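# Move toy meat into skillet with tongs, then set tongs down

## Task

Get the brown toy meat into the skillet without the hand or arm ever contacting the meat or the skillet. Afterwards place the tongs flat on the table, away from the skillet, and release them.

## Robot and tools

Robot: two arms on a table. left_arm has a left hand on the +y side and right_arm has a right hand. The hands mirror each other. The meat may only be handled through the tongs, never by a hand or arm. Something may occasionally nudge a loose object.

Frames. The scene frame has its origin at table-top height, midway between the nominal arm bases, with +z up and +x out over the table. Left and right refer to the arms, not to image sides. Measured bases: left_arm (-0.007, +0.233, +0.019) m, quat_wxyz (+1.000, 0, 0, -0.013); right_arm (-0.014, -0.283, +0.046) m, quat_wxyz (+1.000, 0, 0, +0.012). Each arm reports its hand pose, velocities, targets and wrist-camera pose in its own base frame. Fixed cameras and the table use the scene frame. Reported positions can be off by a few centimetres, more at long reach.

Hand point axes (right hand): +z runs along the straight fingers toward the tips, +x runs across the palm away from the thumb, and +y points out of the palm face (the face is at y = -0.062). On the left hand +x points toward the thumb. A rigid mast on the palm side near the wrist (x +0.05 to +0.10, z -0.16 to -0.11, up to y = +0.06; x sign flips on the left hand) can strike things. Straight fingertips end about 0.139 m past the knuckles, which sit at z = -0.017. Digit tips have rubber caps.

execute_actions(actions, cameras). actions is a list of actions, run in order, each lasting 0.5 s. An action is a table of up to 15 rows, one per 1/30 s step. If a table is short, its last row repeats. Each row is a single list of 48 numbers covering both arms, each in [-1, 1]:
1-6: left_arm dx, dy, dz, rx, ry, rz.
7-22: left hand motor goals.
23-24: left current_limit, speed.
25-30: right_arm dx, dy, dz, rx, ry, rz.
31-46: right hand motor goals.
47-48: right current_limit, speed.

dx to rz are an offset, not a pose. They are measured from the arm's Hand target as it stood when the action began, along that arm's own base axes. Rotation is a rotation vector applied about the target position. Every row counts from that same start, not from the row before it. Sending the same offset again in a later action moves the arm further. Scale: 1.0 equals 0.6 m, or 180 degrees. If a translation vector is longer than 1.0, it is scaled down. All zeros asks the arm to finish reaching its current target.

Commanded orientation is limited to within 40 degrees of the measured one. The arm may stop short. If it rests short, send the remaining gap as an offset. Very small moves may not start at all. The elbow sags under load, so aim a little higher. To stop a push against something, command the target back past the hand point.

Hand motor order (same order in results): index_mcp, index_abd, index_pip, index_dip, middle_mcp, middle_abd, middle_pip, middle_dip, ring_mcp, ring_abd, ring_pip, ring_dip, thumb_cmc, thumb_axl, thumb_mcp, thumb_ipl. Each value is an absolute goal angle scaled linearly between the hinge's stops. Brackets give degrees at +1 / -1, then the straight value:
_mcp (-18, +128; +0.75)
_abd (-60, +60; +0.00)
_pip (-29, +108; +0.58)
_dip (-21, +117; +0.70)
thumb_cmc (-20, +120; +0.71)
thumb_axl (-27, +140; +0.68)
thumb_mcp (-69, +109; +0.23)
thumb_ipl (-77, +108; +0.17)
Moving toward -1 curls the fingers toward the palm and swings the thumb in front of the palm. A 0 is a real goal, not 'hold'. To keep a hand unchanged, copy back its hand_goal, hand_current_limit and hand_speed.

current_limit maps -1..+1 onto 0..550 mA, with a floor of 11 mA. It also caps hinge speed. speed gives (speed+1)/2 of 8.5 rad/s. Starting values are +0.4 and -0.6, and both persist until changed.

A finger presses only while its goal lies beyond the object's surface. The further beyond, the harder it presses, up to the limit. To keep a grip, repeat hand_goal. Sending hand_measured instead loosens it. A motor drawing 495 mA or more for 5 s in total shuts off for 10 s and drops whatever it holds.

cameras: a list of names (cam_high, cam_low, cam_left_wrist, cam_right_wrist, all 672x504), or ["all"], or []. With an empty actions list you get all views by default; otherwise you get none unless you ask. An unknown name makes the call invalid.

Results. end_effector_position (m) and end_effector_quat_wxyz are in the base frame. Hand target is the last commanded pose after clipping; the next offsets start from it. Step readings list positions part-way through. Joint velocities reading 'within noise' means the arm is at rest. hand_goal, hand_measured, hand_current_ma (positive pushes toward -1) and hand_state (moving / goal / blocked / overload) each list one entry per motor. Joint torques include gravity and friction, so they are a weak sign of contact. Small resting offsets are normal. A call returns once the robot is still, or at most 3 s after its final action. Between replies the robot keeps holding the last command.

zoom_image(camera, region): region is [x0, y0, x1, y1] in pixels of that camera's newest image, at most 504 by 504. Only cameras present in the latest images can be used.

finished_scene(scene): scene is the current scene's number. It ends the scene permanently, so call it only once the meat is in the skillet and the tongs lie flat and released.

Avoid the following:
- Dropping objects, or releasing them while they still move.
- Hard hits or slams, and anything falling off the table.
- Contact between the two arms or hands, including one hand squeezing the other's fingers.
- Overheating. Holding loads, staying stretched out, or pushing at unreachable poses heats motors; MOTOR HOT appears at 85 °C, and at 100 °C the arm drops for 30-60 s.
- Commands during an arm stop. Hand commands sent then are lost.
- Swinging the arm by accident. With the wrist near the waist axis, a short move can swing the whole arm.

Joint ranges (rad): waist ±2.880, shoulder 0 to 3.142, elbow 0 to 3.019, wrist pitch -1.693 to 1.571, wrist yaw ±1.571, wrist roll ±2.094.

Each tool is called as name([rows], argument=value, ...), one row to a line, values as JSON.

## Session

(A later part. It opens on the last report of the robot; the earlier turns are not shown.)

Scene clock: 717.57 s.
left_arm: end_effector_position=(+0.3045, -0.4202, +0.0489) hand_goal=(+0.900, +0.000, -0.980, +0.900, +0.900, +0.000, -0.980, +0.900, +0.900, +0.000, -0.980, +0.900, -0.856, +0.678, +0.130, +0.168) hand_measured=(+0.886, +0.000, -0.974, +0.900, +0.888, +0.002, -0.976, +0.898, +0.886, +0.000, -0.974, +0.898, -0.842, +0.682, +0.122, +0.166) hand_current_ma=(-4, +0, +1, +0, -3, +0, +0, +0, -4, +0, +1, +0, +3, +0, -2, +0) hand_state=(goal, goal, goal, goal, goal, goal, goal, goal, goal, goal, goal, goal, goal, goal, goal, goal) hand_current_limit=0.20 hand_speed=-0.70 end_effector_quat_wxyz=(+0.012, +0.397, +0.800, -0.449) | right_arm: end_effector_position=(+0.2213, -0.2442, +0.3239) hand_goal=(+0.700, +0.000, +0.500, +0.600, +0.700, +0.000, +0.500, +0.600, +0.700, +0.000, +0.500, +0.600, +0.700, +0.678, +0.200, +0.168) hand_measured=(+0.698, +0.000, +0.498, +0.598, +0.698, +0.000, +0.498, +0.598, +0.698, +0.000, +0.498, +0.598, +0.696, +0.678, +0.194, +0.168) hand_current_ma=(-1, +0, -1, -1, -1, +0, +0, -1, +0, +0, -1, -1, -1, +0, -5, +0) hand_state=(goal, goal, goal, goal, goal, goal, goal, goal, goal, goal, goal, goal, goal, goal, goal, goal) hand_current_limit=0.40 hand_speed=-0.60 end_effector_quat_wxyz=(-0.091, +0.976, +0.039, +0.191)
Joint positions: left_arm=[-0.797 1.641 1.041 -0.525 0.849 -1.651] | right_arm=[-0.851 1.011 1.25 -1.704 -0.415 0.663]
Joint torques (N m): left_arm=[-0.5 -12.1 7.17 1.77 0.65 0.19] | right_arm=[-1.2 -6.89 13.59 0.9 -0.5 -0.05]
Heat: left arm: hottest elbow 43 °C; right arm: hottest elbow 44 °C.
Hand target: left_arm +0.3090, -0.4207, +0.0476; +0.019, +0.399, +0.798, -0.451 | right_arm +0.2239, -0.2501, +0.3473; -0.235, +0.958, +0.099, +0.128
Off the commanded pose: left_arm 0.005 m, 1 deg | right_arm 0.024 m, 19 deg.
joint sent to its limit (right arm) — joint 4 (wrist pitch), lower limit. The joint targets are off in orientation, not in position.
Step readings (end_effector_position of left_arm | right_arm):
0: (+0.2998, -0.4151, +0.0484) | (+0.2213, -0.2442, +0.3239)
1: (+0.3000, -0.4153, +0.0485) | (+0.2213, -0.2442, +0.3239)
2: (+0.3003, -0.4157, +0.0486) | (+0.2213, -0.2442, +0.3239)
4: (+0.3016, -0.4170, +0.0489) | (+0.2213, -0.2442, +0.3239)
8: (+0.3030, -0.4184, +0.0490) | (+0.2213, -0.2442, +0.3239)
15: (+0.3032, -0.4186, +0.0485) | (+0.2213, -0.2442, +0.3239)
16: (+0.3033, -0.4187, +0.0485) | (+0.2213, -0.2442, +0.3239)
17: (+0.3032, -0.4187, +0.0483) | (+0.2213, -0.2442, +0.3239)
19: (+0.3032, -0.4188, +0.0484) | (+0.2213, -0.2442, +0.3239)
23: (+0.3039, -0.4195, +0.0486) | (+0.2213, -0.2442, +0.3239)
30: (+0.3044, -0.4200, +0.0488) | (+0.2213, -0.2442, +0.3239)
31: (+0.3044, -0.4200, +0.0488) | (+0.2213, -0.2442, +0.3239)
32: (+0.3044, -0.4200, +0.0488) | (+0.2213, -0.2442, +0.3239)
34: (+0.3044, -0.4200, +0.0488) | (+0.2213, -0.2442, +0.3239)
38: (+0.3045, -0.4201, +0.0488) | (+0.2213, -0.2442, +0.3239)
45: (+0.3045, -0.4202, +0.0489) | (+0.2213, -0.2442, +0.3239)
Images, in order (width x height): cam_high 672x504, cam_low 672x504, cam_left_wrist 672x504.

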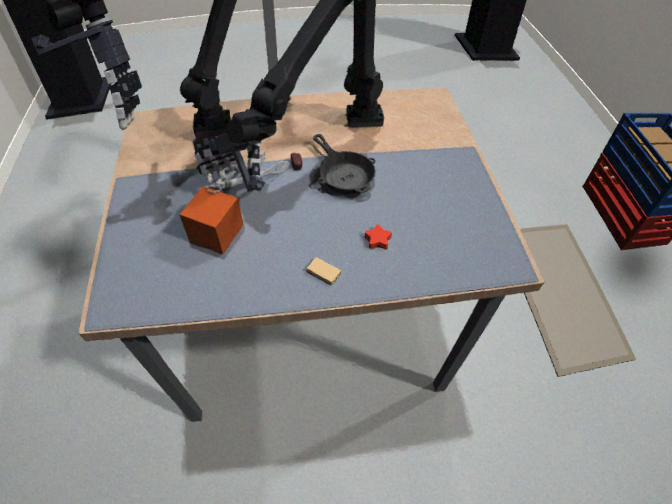

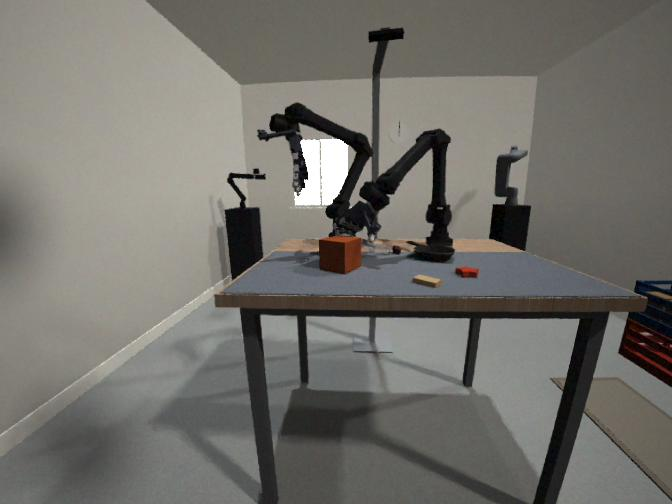

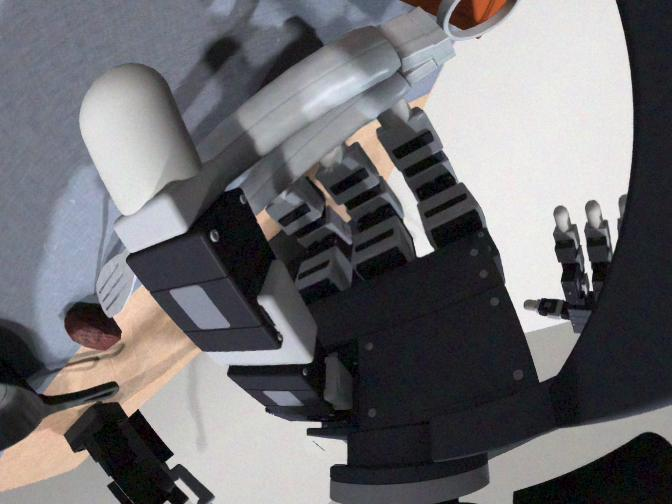

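execute_actions([
  [[0,0,0.1,0,0,0,0.97,0,-0.98,0.98,0.97,0,-0.98,0.98,0.97,0,-0.98,0.98,-0.857,0.677,0.13,0.168,0.2,-0.3,0,0,0,0,0,0,0.7,0,0.5,0.6,0.7,0,0.5,0.6,0.7,0,0.5,0.6,0.7,0.678,0.2,0.168,0.4,-0.6]],
  [[-0.015,0.04,0.0,-0.0378,0.0344,-0.0217,0.97,0,-0.98,0.98,0.97,0,-0.98,0.98,0.97,0,-0.98,0.98,-0.857,0.677,0.13,0.168,0.2,-0.3,0,0,0,0,0,0,0.7,0,0.5,0.6,0.7,0,0.5,0.6,0.7,0,0.5,0.6,0.7,0.678,0.2,0.168,0.4,-0.6]],
], cameras=["cam_left_wrist","cam_high","cam_low"])

zoom_image(camera="cam_high", region=[160, 110, 300, 250])

Scene clock: 767.60 s.
left_arm: end_effector_position=(+0.2945, -0.3920, +0.0956) hand_goal=(+0.970, +0.000, -0.980, +0.980, +0.970, +0.000, -0.980, +0.980, +0.970, +0.000, -0.980, +0.980, -0.856, +0.678, +0.130, +0.168) hand_measured=(+0.956, +0.000, -0.976, +0.978, +0.960, +0.002, -0.976, +0.978, +0.958, +0.000, -0.976, +0.978, -0.844, +0.682, +0.124, +0.166) hand_current_ma=(-3, +0, +0, +0, -2, +0, +0, +0, -3, +0, +0, +0, +3, +0, -1, +0) hand_state=(goal, goal, goal, goal, goal, goal, goal, goal, goal, goal, goal, goal, goal, goal, goal, goal) hand_current_limit=0.20 hand_speed=-0.30 end_effector_quat_wxyz=(-0.026, +0.391, +0.762, -0.516) | right_arm: end_effector_position=(+0.2213, -0.2442, +0.3239) hand_goal=(+0.700, +0.000, +0.500, +0.600, +0.700, +0.000, +0.500, +0.600, +0.700, +0.000, +0.500, +0.600, +0.700, +0.678, +0.200, +0.168) hand_measured=(+0.698, +0.000, +0.498, +0.598, +0.698, +0.000, +0.498, +0.598, +0.698, +0.000, +0.498, +0.598, +0.696, +0.678, +0.194, +0.168) hand_current_ma=(-1, +0, -1, -1, -1, +0, +0, -1, +0, +0, -1, -1, -1, +0, -5, +0) hand_state=(goal, goal, goal, goal, goal, goal, goal, goal, goal, goal, goal, goal, goal, goal, goal, goal) hand_current_limit=0.40 hand_speed=-0.60 end_effector_quat_wxyz=(-0.091, +0.976, +0.039, +0.191)
Joint positions: left_arm=[-0.702 1.564 1.055 -0.74 1.057 -1.513] | right_arm=[-0.851 1.011 1.25 -1.704 -0.415 0.663]
Joint torques (N m): left_arm=[-0.91 -12.28 8.98 0.57 0.89 0.23] | right_arm=[-1.61 -7.71 13.55 0.87 -0.5 -0.07]
Heat: left arm: hottest elbow 40 °C; right arm: hottest elbow 44 °C.
Hand target: left_arm +0.3000, -0.3966, +0.1076; -0.016, +0.399, +0.756, -0.519 | right_arm +0.2239, -0.2501, +0.3473; -0.235, +0.958, +0.099, +0.128
Off the commanded pose: left_arm 0.014 m, 2 deg | right_arm 0.024 m, 19 deg.
joint sent to its limit (right arm) — joint 4 (wrist pitch), lower limit. The joint targets are off in orientation, not in position.
Step readings (end_effector_position of left_arm | right_arm):
0: (+0.3045, -0.4202, +0.0489) | (+0.2213, -0.2442, +0.3239)
1: (+0.3045, -0.4200, +0.0488) | (+0.2213, -0.2442, +0.3239)
2: (+0.3036, -0.4191, +0.0485) | (+0.2213, -0.2442, +0.3239)
4: (+0.2982, -0.4135, +0.0494) | (+0.2213, -0.2442, +0.3239)
8: (+0.2898, -0.4050, +0.0601) | (+0.2213, -0.2442, +0.3239)
15: (+0.2900, -0.4052, +0.0782) | (+0.2213, -0.2442, +0.3239)
16: (+0.2892, -0.4059, +0.0790) | (+0.2213, -0.2442, +0.3239)
17: (+0.2863, -0.4076, +0.0813) | (+0.2213, -0.2442, +0.3239)
19: (+0.2803, -0.4098, +0.0873) | (+0.2213, -0.2442, +0.3239)
23: (+0.2883, -0.4018, +0.0948) | (+0.2213, -0.2442, +0.3239)
30: (+0.2949, -0.3921, +0.0957) | (+0.2213, -0.2442, +0.3239)
Images, in order (width x height): cam_high 672x504, cam_low 672x504, cam_left_wrist 672x504.

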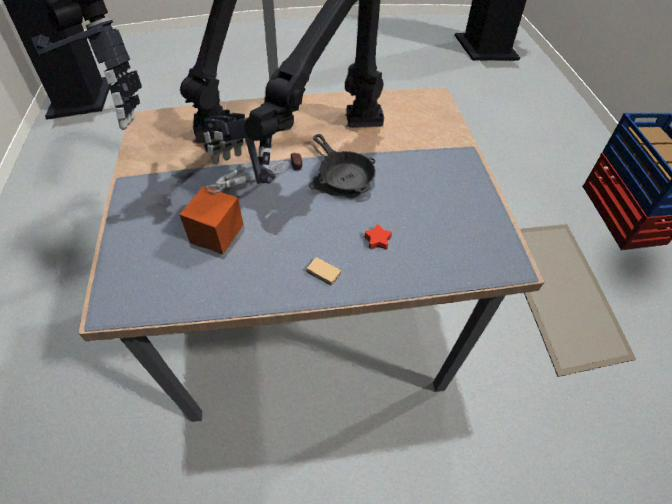

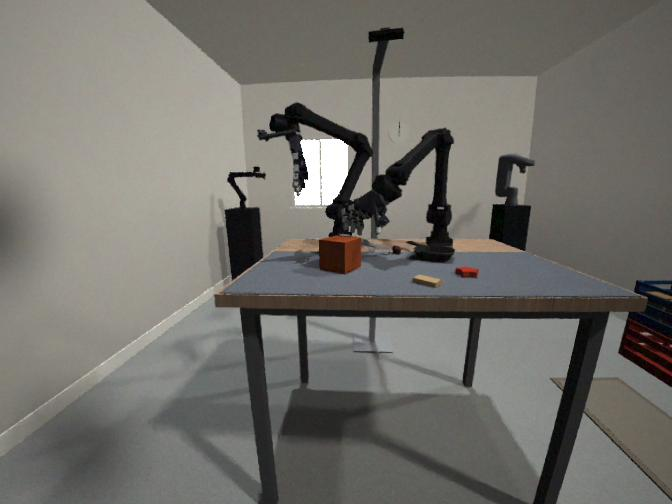

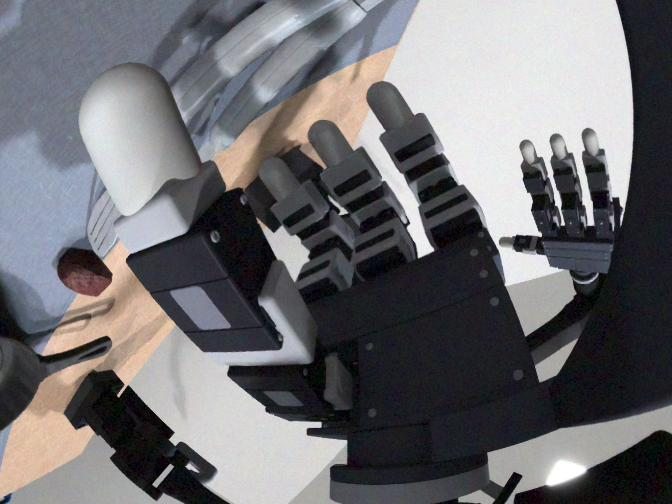

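Scaled by 3.600.

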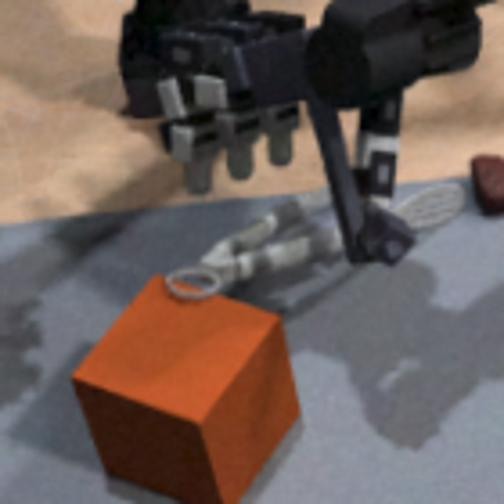

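execute_actions([
  [[-0.012,-0.014,-0.07,0,0,0,0.97,0,-0.98,0.98,0.97,0,-0.98,0.98,0.97,0,-0.98,0.98,-0.857,0.677,0.13,0.168,0.2,-0.3,0,0,0,0,0,0,0.7,0,0.5,0.6,0.7,0,0.5,0.6,0.7,0,0.5,0.6,0.7,0.678,0.2,0.168,0.4,-0.6]],
], cameras=["cam_left_wrist","cam_high"])

zoom_image(camera="cam_high", region=[160, 110, 300, 250])

Scene clock: 774.10 s.
left_arm: end_effector_position=(+0.2953, -0.4001, +0.0647) hand_goal=(+0.970, +0.000, -0.980, +0.980, +0.970, +0.000, -0.980, +0.980, +0.970, +0.000, -0.980, +0.980, -0.856, +0.678, +0.130, +0.168) hand_measured=(+0.956, +0.000, -0.976, +0.978, +0.960, +0.002, -0.976, +0.978, +0.958, +0.000, -0.976, +0.978, -0.844, +0.682, +0.124, +0.166) hand_current_ma=(-3, +0, +0, +0, -2, +0, +0, +0, -3, +0, +0, +0, +3, +0, -1, +0) hand_state=(goal, goal, goal, goal, goal, goal, goal, goal, goal, goal, goal, goal, goal, goal, goal, goal) hand_current_limit=0.20 hand_speed=-0.30 end_effector_quat_wxyz=(-0.017, +0.396, +0.758, -0.517) | right_arm: end_effector_position=(+0.2213, -0.2442, +0.3239) hand_goal=(+0.700, +0.000, +0.500, +0.600, +0.700, +0.000, +0.500, +0.600, +0.700, +0.000, +0.500, +0.600, +0.700, +0.678, +0.200, +0.168) hand_measured=(+0.698, +0.000, +0.498, +0.598, +0.698, +0.000, +0.498, +0.598, +0.698, +0.000, +0.498, +0.598, +0.696, +0.678, +0.194, +0.168) hand_current_ma=(-1, +0, -1, -1, -1, +0, +0, -1, +0, +0, -1, -1, -1, +0, -5, +0) hand_state=(goal, goal, goal, goal, goal, goal, goal, goal, goal, goal, goal, goal, goal, goal, goal, goal) hand_current_limit=0.40 hand_speed=-0.60 end_effector_quat_wxyz=(-0.091, +0.976, +0.039, +0.191)
Joint positions: left_arm=[-0.715 1.611 1.012 -0.61 1.052 -1.535] | right_arm=[-0.851 1.011 1.25 -1.704 -0.415 0.663]
Joint torques (N m): left_arm=[-1.96 -11.87 7.12 1.59 0.76 0.01] | right_arm=[-1.61 -7.71 13.64 0.88 -0.55 -0.06]
Heat: left arm: hottest elbow 39 °C; right arm: hottest elbow 45 °C.
Hand target: left_arm +0.2927, -0.4050, +0.0655; -0.016, +0.399, +0.756, -0.519 | right_arm +0.2239, -0.2501, +0.3473; -0.235, +0.958, +0.099, +0.128
Off the commanded pose: left_arm 0.006 m, 1 deg | right_arm 0.024 m, 19 deg.
joint sent to its limit (right arm) — joint 4 (wrist pitch), lower limit. The joint targets are off in orientation, not in position.
Step readings (end_effector_position of left_arm | right_arm):
0: (+0.2945, -0.3920, +0.0956) | (+0.2213, -0.2442, +0.3239)
1: (+0.2945, -0.3920, +0.0956) | (+0.2213, -0.2442, +0.3239)
2: (+0.2953, -0.3927, +0.0955) | (+0.2213, -0.2442, +0.3239)
4: (+0.2987, -0.3965, +0.0937) | (+0.2213, -0.2442, +0.3239)
8: (+0.2999, -0.3996, +0.0810) | (+0.2213, -0.2442, +0.3239)
15: (+0.2949, -0.3993, +0.0644) | (+0.2213, -0.2442, +0.3239)
Images, in order (width x height): cam_high 672x504, cam_left_wrist 672x504.

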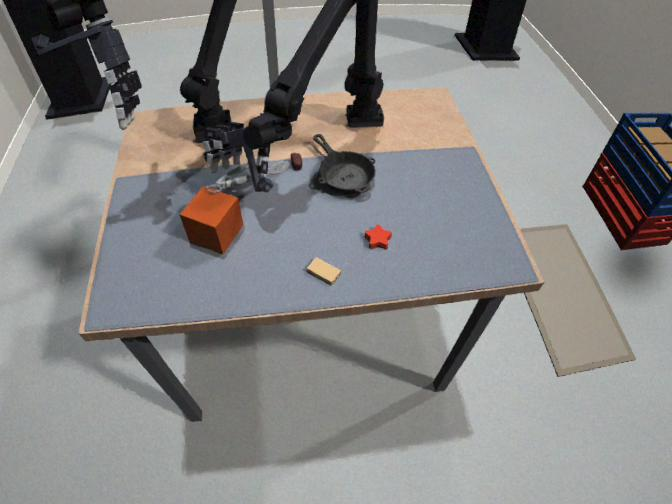

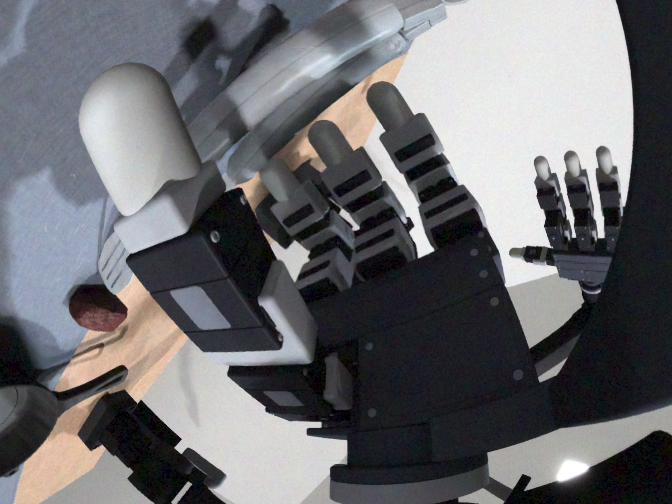

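Scaled by 3.600.

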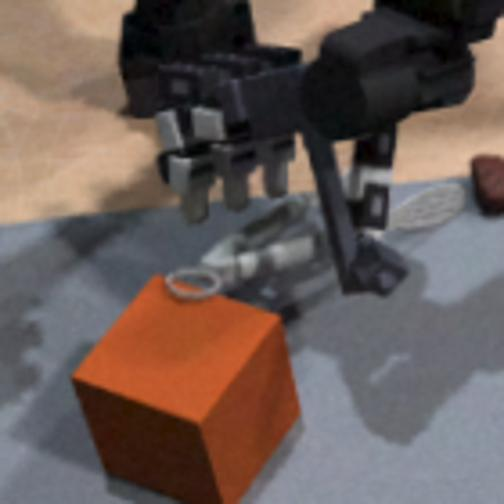

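execute_actions([
  [[-0.02,-0.008,-0.0575,0,0,0,0.97,0,-0.98,0.98,0.97,0,-0.98,0.98,0.97,0,-0.98,0.98,-0.857,0.677,0.13,0.168,0.2,-0.3,0,0,0,0,0,0,0.7,0,0.5,0.6,0.7,0,0.5,0.6,0.7,0,0.5,0.6,0.7,0.678,0.2,0.168,0.4,-0.6]],
], cameras=["cam_left_wrist","cam_high"])

zoom_image(camera="cam_high", region=[160, 110, 300, 250])

Scene clock: 783.90 s.
left_arm: end_effector_position=(+0.2827, -0.4058, +0.0301) hand_goal=(+0.970, +0.000, -0.980, +0.980, +0.970, +0.000, -0.980, +0.980, +0.970, +0.000, -0.980, +0.980, -0.856, +0.678, +0.130, +0.168) hand_measured=(+0.956, +0.000, -0.976, +0.978, +0.960, +0.002, -0.976, +0.978, +0.958, +0.000, -0.976, +0.978, -0.844, +0.682, +0.124, +0.166) hand_current_ma=(-3, +0, +0, +0, -2, +0, +0, +0, -3, +0, +0, +0, +3, +0, -1, +0) hand_state=(goal, goal, goal, goal, goal, goal, goal, goal, goal, goal, goal, goal, goal, goal, goal, goal) hand_current_limit=0.20 hand_speed=-0.30 end_effector_quat_wxyz=(-0.018, +0.397, +0.758, -0.517) | right_arm: end_effector_position=(+0.2213, -0.2442, +0.3239) hand_goal=(+0.700, +0.000, +0.500, +0.600, +0.700, +0.000, +0.500, +0.600, +0.700, +0.000, +0.500, +0.600, +0.700, +0.678, +0.200, +0.168) hand_measured=(+0.698, +0.000, +0.498, +0.598, +0.698, +0.000, +0.498, +0.598, +0.698, +0.000, +0.498, +0.598, +0.696, +0.678, +0.194, +0.168) hand_current_ma=(-1, +0, -1, -1, -1, +0, +0, -1, +0, +0, -1, -1, -1, +0, -5, +0) hand_state=(goal, goal, goal, goal, goal, goal, goal, goal, goal, goal, goal, goal, goal, goal, goal, goal) hand_current_limit=0.40 hand_speed=-0.60 end_effector_quat_wxyz=(-0.091, +0.976, +0.039, +0.191)
Joint positions: left_arm=[-0.743 1.654 0.95 -0.463 1.042 -1.583] | right_arm=[-0.851 1.011 1.25 -1.704 -0.415 0.663]
Joint torques (N m): left_arm=[-1.85 -11.93 6.64 1.66 0.73 0.01] | right_arm=[-1.96 -6.95 13.35 0.84 -0.47 -0.07]
Heat: left arm: hottest elbow 39 °C; right arm: hottest elbow 45 °C.
Hand target: left_arm +0.2809, -0.4098, +0.0310; -0.016, +0.399, +0.756, -0.519 | right_arm +0.2239, -0.2501, +0.3473; -0.235, +0.958, +0.099, +0.128
Off the commanded pose: left_arm 0.005 m, 0 deg | right_arm 0.024 m, 19 deg.
joint sent to its limit (right arm) — joint 4 (wrist pitch), lower limit. The joint targets are off in orientation, not in position.
Step readings (end_effector_position of left_arm | right_arm):
0: (+0.2952, -0.4001, +0.0647) | (+0.2213, -0.2442, +0.3239)
1: (+0.2954, -0.4002, +0.0646) | (+0.2213, -0.2442, +0.3239)
2: (+0.2956, -0.4016, +0.0637) | (+0.2213, -0.2442, +0.3239)
4: (+0.2960, -0.4035, +0.0601) | (+0.2213, -0.2442, +0.3239)
8: (+0.2882, -0.4046, +0.0435) | (+0.2213, -0.2442, +0.3239)
15: (+0.2819, -0.4049, +0.0296) | (+0.2213, -0.2442, +0.3239)
Images, in order (width x height): cam_high 672x504, cam_left_wrist 672x504.

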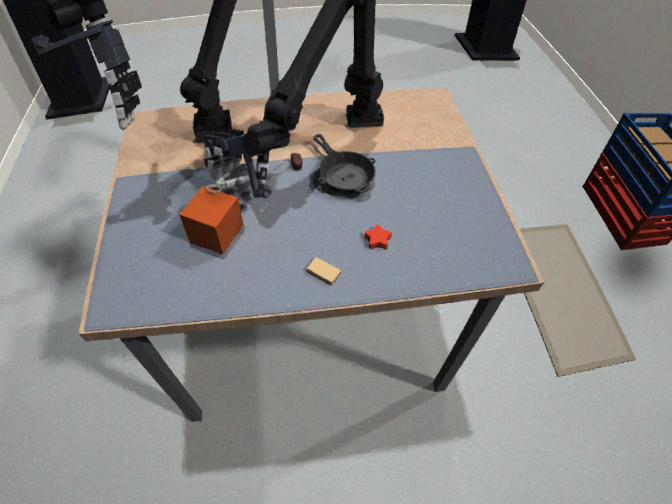

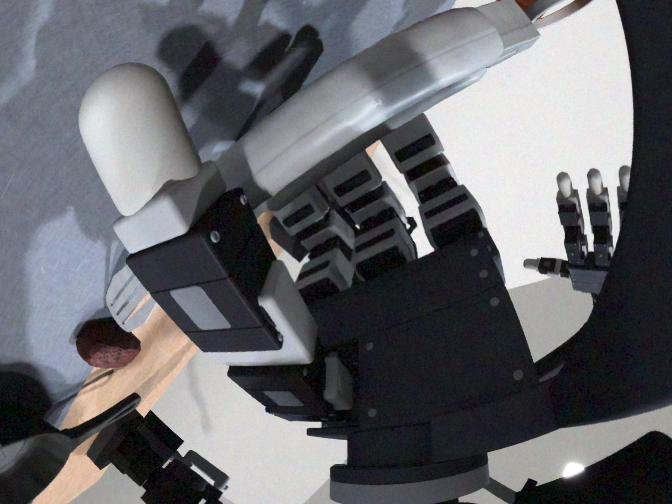

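Scaled by 3.600.

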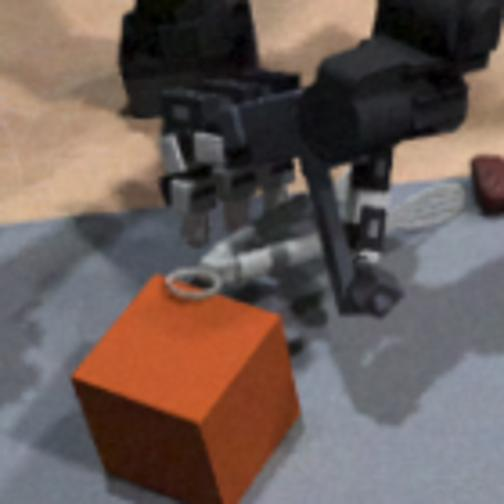

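execute_actions([
  [[0,0,0,0,0,0,0.8,0,-0.98,0.98,0.8,0,-0.98,0.98,0.8,0,-0.98,0.98,-0.857,0.677,0,0.168,0.2,-0.5,0,0,0,0,0,0,0.7,0,0.5,0.6,0.7,0,0.5,0.6,0.7,0,0.5,0.6,0.7,0.678,0.2,0.168,0.4,-0.6]],
  [[0,0,0,0,0,0,0.7,0,-0.98,0.98,0.7,0,-0.98,0.98,0.7,0,-0.98,0.98,-0.857,0.677,-0.12,0.168,0.2,-0.6,0,0,0,0,0,0,0.7,0,0.5,0.6,0.7,0,0.5,0.6,0.7,0,0.5,0.6,0.7,0.678,0.2,0.168,0.4,-0.6]],
], cameras=["cam_left_wrist","cam_high"])

zoom_image(camera="cam_high", region=[160, 110, 300, 250])

Scene clock: 790.60 s.
left_arm: end_effector_position=(+0.2828, -0.4056, +0.0299) hand_goal=(+0.700, +0.000, -0.980, +0.980, +0.700, +0.000, -0.980, +0.980, +0.700, +0.000, -0.980, +0.980, -0.856, +0.678, -0.120, +0.168) hand_measured=(+0.722, +0.000, -0.968, +0.982, +0.698, +0.002, -0.976, +0.978, +0.698, +0.000, -0.976, +0.978, -0.846, +0.678, -0.066, +0.174) hand_current_ma=(+9, +0, +2, +0, +0, +0, +0, +0, +0, +0, +0, +0, +2, +0, +76, +1) hand_state=(blocked, goal, goal, goal, goal, goal, goal, goal, goal, goal, goal, goal, goal, goal, blocked, goal) hand_current_limit=0.20 hand_speed=-0.60 end_effector_quat_wxyz=(-0.018, +0.396, +0.759, -0.517) | right_arm: end_effector_position=(+0.2213, -0.2442, +0.3239) hand_goal=(+0.700, +0.000, +0.500, +0.600, +0.700, +0.000, +0.500, +0.600, +0.700, +0.000, +0.500, +0.600, +0.700, +0.678, +0.200, +0.168) hand_measured=(+0.698, +0.000, +0.498, +0.598, +0.698, +0.000, +0.498, +0.598, +0.698, +0.000, +0.498, +0.598, +0.696, +0.678, +0.194, +0.168) hand_current_ma=(-1, +0, -1, -1, -1, +0, +0, -1, +0, +0, -1, -1, -1, +0, -5, +0) hand_state=(goal, goal, goal, goal, goal, goal, goal, goal, goal, goal, goal, goal, goal, goal, goal, goal) hand_current_limit=0.40 hand_speed=-0.60 end_effector_quat_wxyz=(-0.091, +0.976, +0.039, +0.191)
Joint positions: left_arm=[-0.743 1.654 0.95 -0.462 1.04 -1.587] | right_arm=[-0.851 1.011 1.25 -1.704 -0.415 0.663]
Joint torques (N m): left_arm=[-1.85 -11.99 6.63 1.69 0.77 0.07] | right_arm=[-1.38 -7.65 13.72 0.75 -0.53 -0.03]
Heat: left arm: hottest elbow 38 °C; right arm: hottest elbow 45 °C.
Hand target: left_arm +0.2809, -0.4098, +0.0311; -0.016, +0.399, +0.756, -0.519 | right_arm +0.2239, -0.2501, +0.3473; -0.235, +0.958, +0.099, +0.128
Off the commanded pose: left_arm 0.005 m, 1 deg | right_arm 0.024 m, 19 deg.
joint sent to its limit (right arm) — joint 4 (wrist pitch), lower limit. The joint targets are off in orientation, not in position.
Step readings (end_effector_position of left_arm | right_arm):
0: (+0.2827, -0.4058, +0.0301) | (+0.2213, -0.2442, +0.3239)
1: (+0.2826, -0.4058, +0.0301) | (+0.2213, -0.2442, +0.3239)
2: (+0.2826, -0.4058, +0.0301) | (+0.2213, -0.2442, +0.3239)
4: (+0.2827, -0.4058, +0.0301) | (+0.2213, -0.2442, +0.3239)
8: (+0.2828, -0.4057, +0.0300) | (+0.2213, -0.2442, +0.3239)
15: (+0.2828, -0.4057, +0.0300) | (+0.2213, -0.2442, +0.3239)
16: (+0.2828, -0.4057, +0.0300) | (+0.2213, -0.2442, +0.3239)
17: (+0.2828, -0.4057, +0.0300) | (+0.2213, -0.2442, +0.3239)
19: (+0.2829, -0.4056, +0.0299) | (+0.2213, -0.2442, +0.3239)
23: (+0.2828, -0.4056, +0.0299) | (+0.2213, -0.2442, +0.3239)
30: (+0.2828, -0.4056, +0.0299) | (+0.2213, -0.2442, +0.3239)
Images, in order (width x height): cam_high 672x504, cam_left_wrist 672x504.

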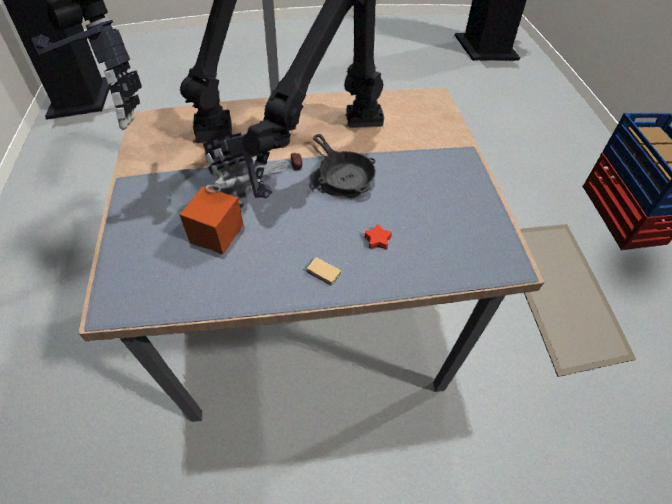

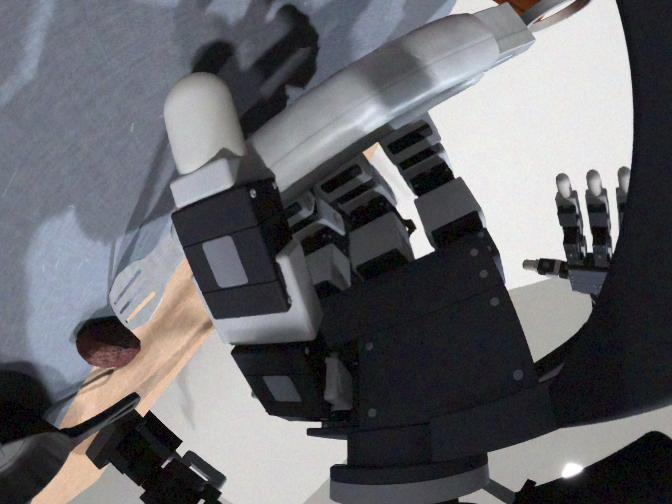

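Scaled by 3.600.

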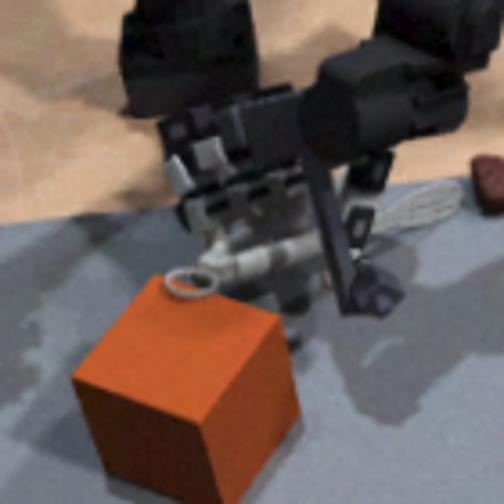

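execute_actions([
  [[0,0,0,0,0,0,0.6,0,-0.98,0.98,0.6,0,-0.98,0.98,0.6,0,-0.98,0.98,-0.857,0.677,-0.3,0.1,0.7,-0.6,0,0,0,0,0,0,0.7,0,0.5,0.6,0.7,0,0.5,0.6,0.7,0,0.5,0.6,0.7,0.678,0.2,0.168,0.4,-0.6]],
], cameras=["cam_left_wrist","cam_high"])

zoom_image(camera="cam_high", region=[160, 110, 300, 250])

Scene clock: 794.87 s.
left_arm: end_effector_position=(+0.2822, -0.4058, +0.0302) hand_goal=(+0.600, +0.000, -0.980, +0.980, +0.600, +0.000, -0.980, +0.980, +0.600, +0.000, -0.980, +0.980, -0.856, +0.678, -0.300, +0.100) hand_measured=(+0.698, +0.000, -0.952, +0.988, +0.658, +0.002, -0.962, +0.986, +0.600, +0.000, -0.976, +0.978, -0.846, +0.676, -0.070, +0.148) hand_current_ma=(+164, +0, +13, +1, +62, +0, +5, +1, +0, +0, +0, +0, +2, +0, +467, +68) hand_state=(blocked, goal, blocked, goal, blocked, goal, goal, goal, goal, goal, goal, goal, goal, goal, blocked, blocked) hand_current_limit=0.70 hand_speed=-0.60 end_effector_quat_wxyz=(-0.019, +0.394, +0.759, -0.518) | right_arm: end_effector_position=(+0.2213, -0.2442, +0.3239) hand_goal=(+0.700, +0.000, +0.500, +0.600, +0.700, +0.000, +0.500, +0.600, +0.700, +0.000, +0.500, +0.600, +0.700, +0.678, +0.200, +0.168) hand_measured=(+0.698, +0.000, +0.498, +0.598, +0.698, +0.000, +0.498, +0.598, +0.698, +0.000, +0.498, +0.598, +0.696, +0.678, +0.194, +0.168) hand_current_ma=(-1, +0, -1, -1, -1, +0, +0, -1, +0, +0, -1, -1, -1, +0, -5, +0) hand_state=(goal, goal, goal, goal, goal, goal, goal, goal, goal, goal, goal, goal, goal, goal, goal, goal) hand_current_limit=0.40 hand_speed=-0.60 end_effector_quat_wxyz=(-0.091, +0.976, +0.039, +0.191)
Joint positions: left_arm=[-0.743 1.654 0.95 -0.461 1.043 -1.591] | right_arm=[-0.851 1.011 1.25 -1.704 -0.415 0.663]
Joint torques (N m): left_arm=[-1.79 -11.93 6.64 1.63 0.64 0.11] | right_arm=[-1.96 -7.12 13.42 0.81 -0.53 -0.04]
Heat: left arm: hottest elbow 38 °C; right arm: hottest elbow 45 °C.
Hand target: left_arm +0.2809, -0.4097, +0.0310; -0.016, +0.399, +0.756, -0.519 | right_arm +0.2239, -0.2501, +0.3473; -0.235, +0.958, +0.099, +0.128
Off the commanded pose: left_arm 0.004 m, 1 deg | right_arm 0.024 m, 19 deg.
joint sent to its limit (right arm) — joint 4 (wrist pitch), lower limit. The joint targets are off in orientation, not in position.
Step readings (end_effector_position of left_arm | right_arm):
0: (+0.2828, -0.4056, +0.0299) | (+0.2213, -0.2442, +0.3239)
1: (+0.2828, -0.4056, +0.0299) | (+0.2213, -0.2442, +0.3239)
2: (+0.2827, -0.4056, +0.0300) | (+0.2213, -0.2442, +0.3239)
4: (+0.2822, -0.4058, +0.0302) | (+0.2213, -0.2442, +0.3239)
8: (+0.2823, -0.4059, +0.0302) | (+0.2213, -0.2442, +0.3239)
15: (+0.2822, -0.4058, +0.0302) | (+0.2213, -0.2442, +0.3239)
Images, in order (width x height): cam_high 672x504, cam_left_wrist 672x504.

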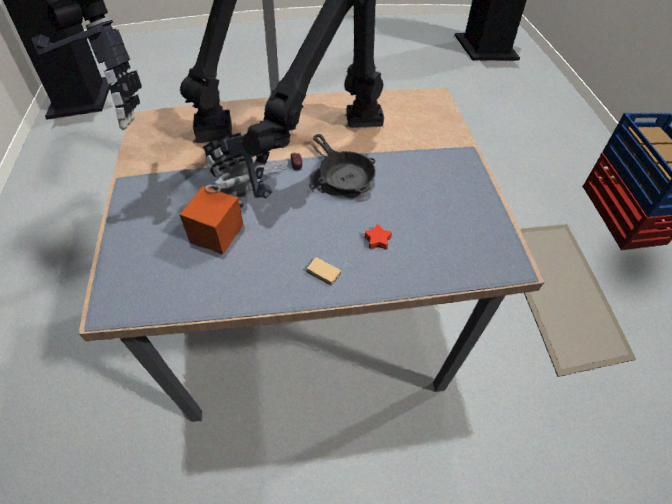

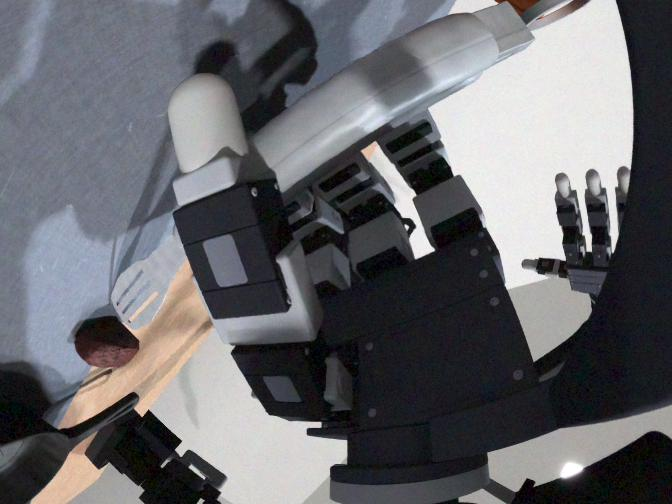

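Scaled by 3.600.

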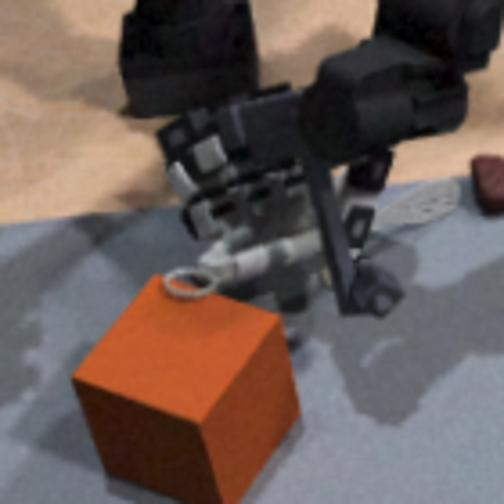

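execute_actions([
  [[0,0,0,0,0,0,0.45,0,-0.98,0.98,0.45,0,-0.98,0.98,0.45,0,-0.98,0.98,-0.857,0.677,-0.3,0.1,0.7,-0.6,0,0,0,0,0,0,0.7,0,0.5,0.6,0.7,0,0.5,0.6,0.7,0,0.5,0.6,0.7,0.678,0.2,0.168,0.4,-0.6]],
], cameras=["cam_left_wrist","cam_high"])

zoom_image(camera="cam_high", region=[160, 110, 300, 250])

Scene clock: 799.10 s.
left_arm: end_effector_position=(+0.2812, -0.4064, +0.0302) hand_goal=(+0.450, +0.000, -0.980, +0.980, +0.450, +0.000, -0.980, +0.980, +0.450, +0.000, -0.980, +0.980, -0.856, +0.678, -0.300, +0.100) hand_measured=(+0.542, +0.000, -0.950, +0.988, +0.530, +0.002, -0.956, +0.990, +0.496, +0.000, -0.964, +0.986, -0.846, +0.670, -0.070, +0.148) hand_current_ma=(+147, +0, +14, +1, +114, +0, +10, +2, +40, +0, +5, +1, +2, -2, +468, +68) hand_state=(blocked, goal, blocked, goal, blocked, goal, blocked, goal, blocked, goal, goal, goal, goal, goal, blocked, blocked) hand_current_limit=0.70 hand_speed=-0.60 end_effector_quat_wxyz=(-0.020, +0.395, +0.759, -0.518) | right_arm: end_effector_position=(+0.2213, -0.2442, +0.3239) hand_goal=(+0.700, +0.000, +0.500, +0.600, +0.700, +0.000, +0.500, +0.600, +0.700, +0.000, +0.500, +0.600, +0.700, +0.678, +0.200, +0.168) hand_measured=(+0.698, +0.000, +0.498, +0.598, +0.698, +0.000, +0.498, +0.598, +0.698, +0.000, +0.498, +0.598, +0.696, +0.678, +0.194, +0.168) hand_current_ma=(-1, +0, -1, -1, -1, +0, +0, -1, +0, +0, -1, -1, -1, +0, -5, +0) hand_state=(goal, goal, goal, goal, goal, goal, goal, goal, goal, goal, goal, goal, goal, goal, goal, goal) hand_current_limit=0.40 hand_speed=-0.60 end_effector_quat_wxyz=(-0.091, +0.976, +0.039, +0.191)
Joint positions: left_arm=[-0.745 1.654 0.95 -0.461 1.043 -1.592] | right_arm=[-0.851 1.011 1.25 -1.704 -0.415 0.663]
Joint torques (N m): left_arm=[-1.61 -11.99 6.64 1.63 0.62 0.12] | right_arm=[-1.79 -7.3 13.52 0.59 -0.51 -0.05]
Heat: left arm: hottest elbow 38 °C; right arm: hottest elbow 45 °C.
Hand target: left_arm +0.2809, -0.4097, +0.0310; -0.016, +0.399, +0.756, -0.519 | right_arm +0.2239, -0.2501, +0.3473; -0.235, +0.958, +0.099, +0.128
Off the commanded pose: left_arm 0.003 m, 1 deg | right_arm 0.024 m, 19 deg.
joint sent to its limit (right arm) — joint 4 (wrist pitch), lower limit. The joint targets are off in orientation, not in position.
Step readings (end_effector_position of left_arm | right_arm):
0: (+0.2822, -0.4058, +0.0302) | (+0.2213, -0.2442, +0.3239)
1: (+0.2822, -0.4058, +0.0303) | (+0.2213, -0.2442, +0.3239)
2: (+0.2820, -0.4059, +0.0303) | (+0.2213, -0.2442, +0.3239)
4: (+0.2814, -0.4063, +0.0303) | (+0.2213, -0.2442, +0.3239)
8: (+0.2812, -0.4064, +0.0302) | (+0.2213, -0.2442, +0.3239)
15: (+0.2812, -0.4064, +0.0302) | (+0.2213, -0.2442, +0.3239)
Images, in order (width x height): cam_high 672x504, cam_left_wrist 672x504.

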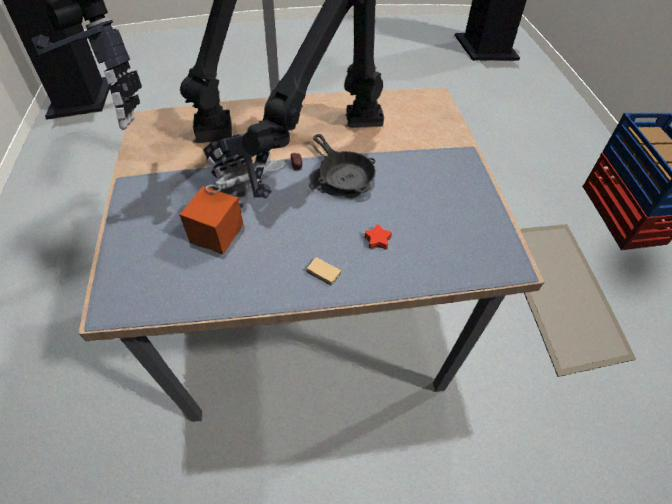

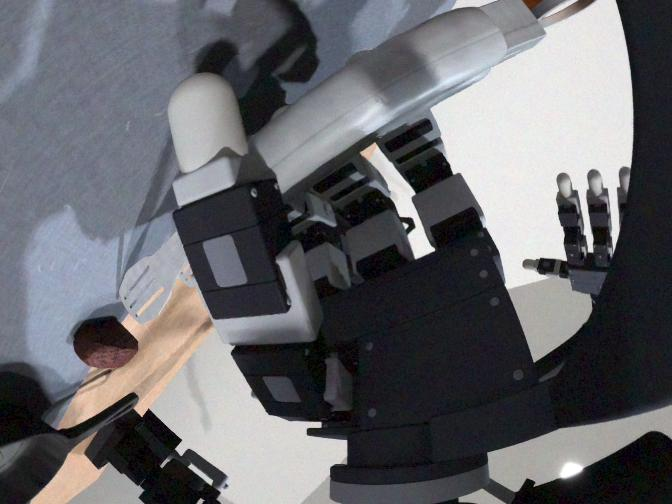

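Scaled by 3.600.

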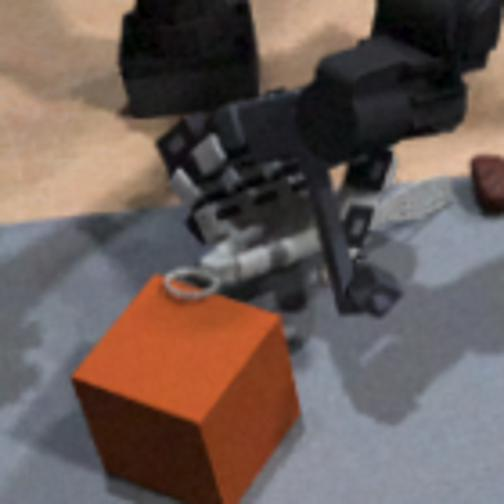

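execute_actions([
  [[0,0,0.06,0,0,0,0.45,0,-0.98,0.98,0.45,0,-0.98,0.98,0.45,0,-0.98,0.98,-0.857,0.677,-0.27,0.1,0.7,-0.6,0,0,0,0,0,0,0.7,0,0.5,0.6,0.7,0,0.5,0.6,0.7,0,0.5,0.6,0.7,0.678,0.2,0.168,0.4,-0.6]],
  [[0,0,0.08,0,0,0,0.45,0,-0.98,0.98,0.45,0,-0.98,0.98,0.45,0,-0.98,0.98,-0.857,0.677,-0.27,0.1,0.7,-0.6,0,0,0,0,0,0,0.7,0,0.5,0.6,0.7,0,0.5,0.6,0.7,0,0.5,0.6,0.7,0.678,0.2,0.168,0.4,-0.6]],
], cameras=["cam_left_wrist","cam_high","cam_low"])

zoom_image(camera="cam_high", region=[160, 90, 320, 230])

zoom_image(camera="cam_low", region=[320, 160, 440, 280])

Scene clock: 808.13 s.
left_arm: end_effector_position=(+0.2632, -0.3885, +0.0822) hand_goal=(+0.450, +0.000, -0.980, +0.980, +0.450, +0.000, -0.980, +0.980, +0.450, +0.000, -0.980, +0.980, -0.856, +0.678, -0.270, +0.100) hand_measured=(+0.538, +0.000, -0.946, +0.990, +0.528, +0.002, -0.952, +0.992, +0.496, +0.000, -0.960, +0.986, -0.846, +0.668, -0.070, +0.148) hand_current_ma=(+134, +0, +19, +2, +109, +0, +13, +2, +38, +0, +6, +1, +2, -3, +467, +68) hand_state=(blocked, goal, blocked, goal, blocked, goal, blocked, goal, blocked, goal, goal, goal, goal, goal, blocked, blocked) hand_current_limit=0.70 hand_speed=-0.60 end_effector_quat_wxyz=(-0.045, +0.380, +0.771, -0.509) | right_arm: end_effector_position=(+0.2213, -0.2442, +0.3239) hand_goal=(+0.700, +0.000, +0.500, +0.600, +0.700, +0.000, +0.500, +0.600, +0.700, +0.000, +0.500, +0.600, +0.700, +0.678, +0.200, +0.168) hand_measured=(+0.698, +0.000, +0.498, +0.598, +0.698, +0.000, +0.498, +0.598, +0.698, +0.000, +0.498, +0.598, +0.696, +0.678, +0.194, +0.168) hand_current_ma=(-1, +0, -1, -1, -1, +0, +0, -1, +0, +0, -1, -1, -1, +0, -5, +0) hand_state=(goal, goal, goal, goal, goal, goal, goal, goal, goal, goal, goal, goal, goal, goal, goal, goal) hand_current_limit=0.40 hand_speed=-0.60 end_effector_quat_wxyz=(-0.091, +0.976, +0.039, +0.191)
Joint positions: left_arm=[-0.745 1.532 0.981 -0.672 1.037 -1.599] | right_arm=[-0.851 1.011 1.25 -1.704 -0.415 0.663]
Joint torques (N m): left_arm=[-1.55 -12.22 12.45 0.72 0.89 0.16] | right_arm=[-0.97 -7.3 13.44 0.85 -0.5 -0.04]
Heat: left arm: hottest elbow 38 °C; right arm: hottest elbow 45 °C.
Hand target: left_arm +0.2808, -0.4097, +0.1149; -0.016, +0.399, +0.756, -0.519 | right_arm +0.2239, -0.2501, +0.3473; -0.235, +0.958, +0.099, +0.128
Off the commanded pose: left_arm 0.043 m, 5 deg | right_arm 0.024 m, 19 deg.
joint sent to its limit (right arm) — joint 4 (wrist pitch), lower limit. The joint targets are off in orientation, not in position.
Step readings (end_effector_position of left_arm | right_arm):
0: (+0.2812, -0.4064, +0.0302) | (+0.2213, -0.2442, +0.3239)
1: (+0.2812, -0.4064, +0.0302) | (+0.2213, -0.2442, +0.3239)
2: (+0.2807, -0.4059, +0.0300) | (+0.2213, -0.2442, +0.3239)
4: (+0.2788, -0.4035, +0.0307) | (+0.2213, -0.2442, +0.3239)
8: (+0.2737, -0.3984, +0.0353) | (+0.2213, -0.2442, +0.3239)
15: (+0.2718, -0.3966, +0.0412) | (+0.2213, -0.2442, +0.3239)
16: (+0.2714, -0.3963, +0.0412) | (+0.2213, -0.2442, +0.3239)
17: (+0.2699, -0.3947, +0.0415) | (+0.2213, -0.2442, +0.3239)
19: (+0.2650, -0.3900, +0.0447) | (+0.2213, -0.2442, +0.3239)
23: (+0.2592, -0.3846, +0.0617) | (+0.2213, -0.2442, +0.3239)
30: (+0.2644, -0.3895, +0.0824) | (+0.2213, -0.2442, +0.3239)
Images, in order (width x height): cam_high 672x504, cam_low 672x504, cam_left_wrist 672x504.

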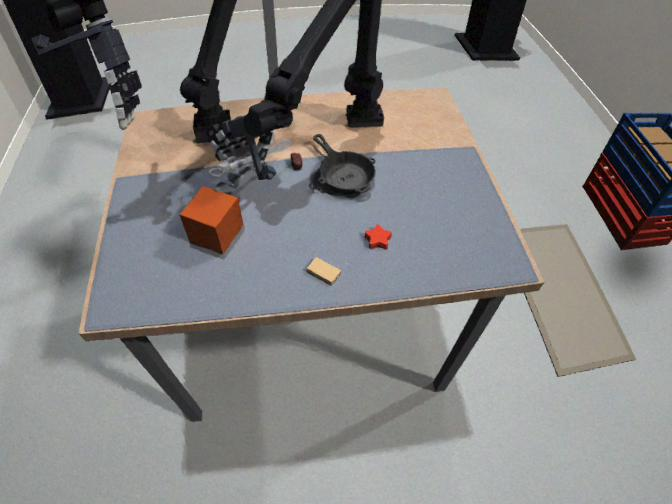

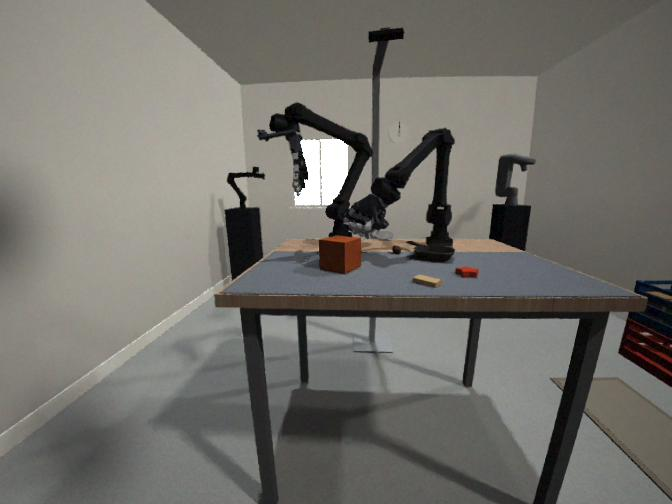

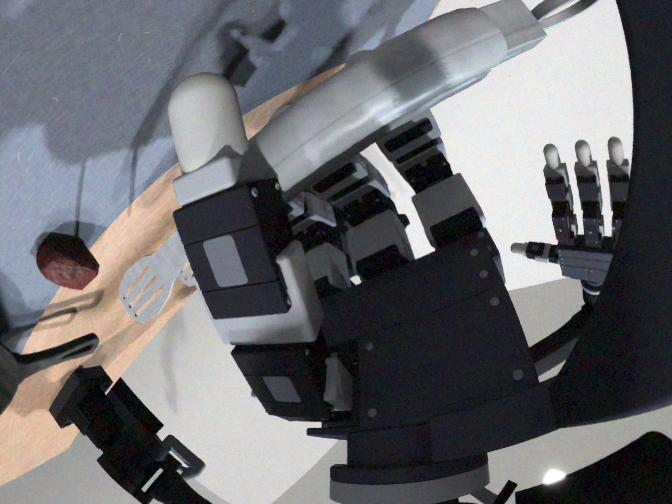

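Scaled by 3.150.

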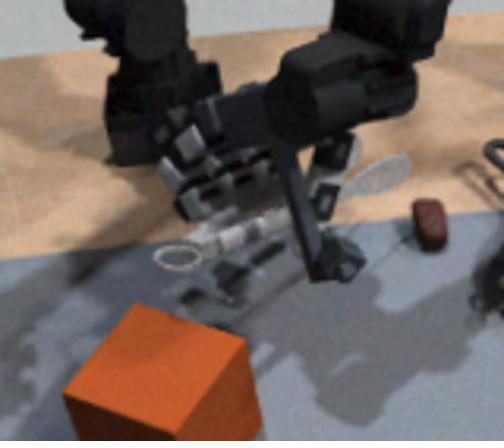

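Scaled by 4.200.

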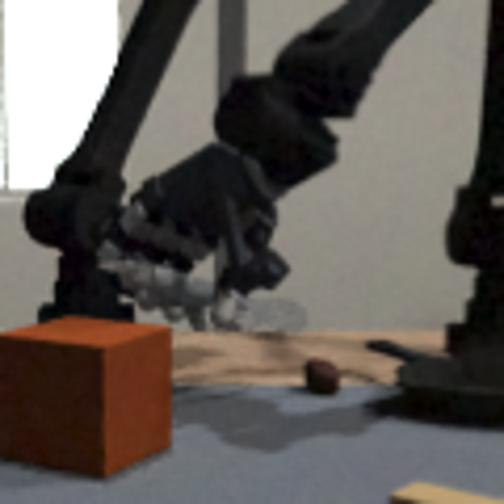

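zoom_image(camera="cam_high", region=[260, 130, 390, 210])

zoom_image(camera="cam_left_wrist", region=[0, 180, 260, 380])

Scaled by 3.877.

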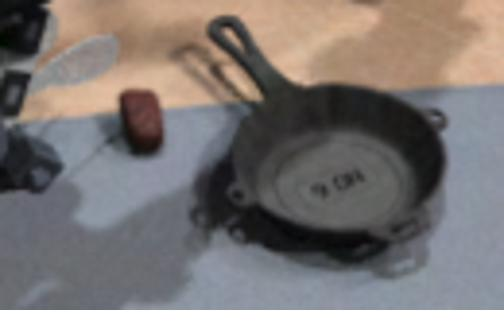

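Scaled by 1.938 from the camera's 672x504 image, which has a finer 960x720 frame.

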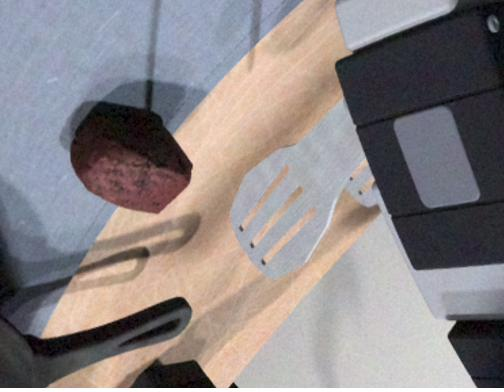

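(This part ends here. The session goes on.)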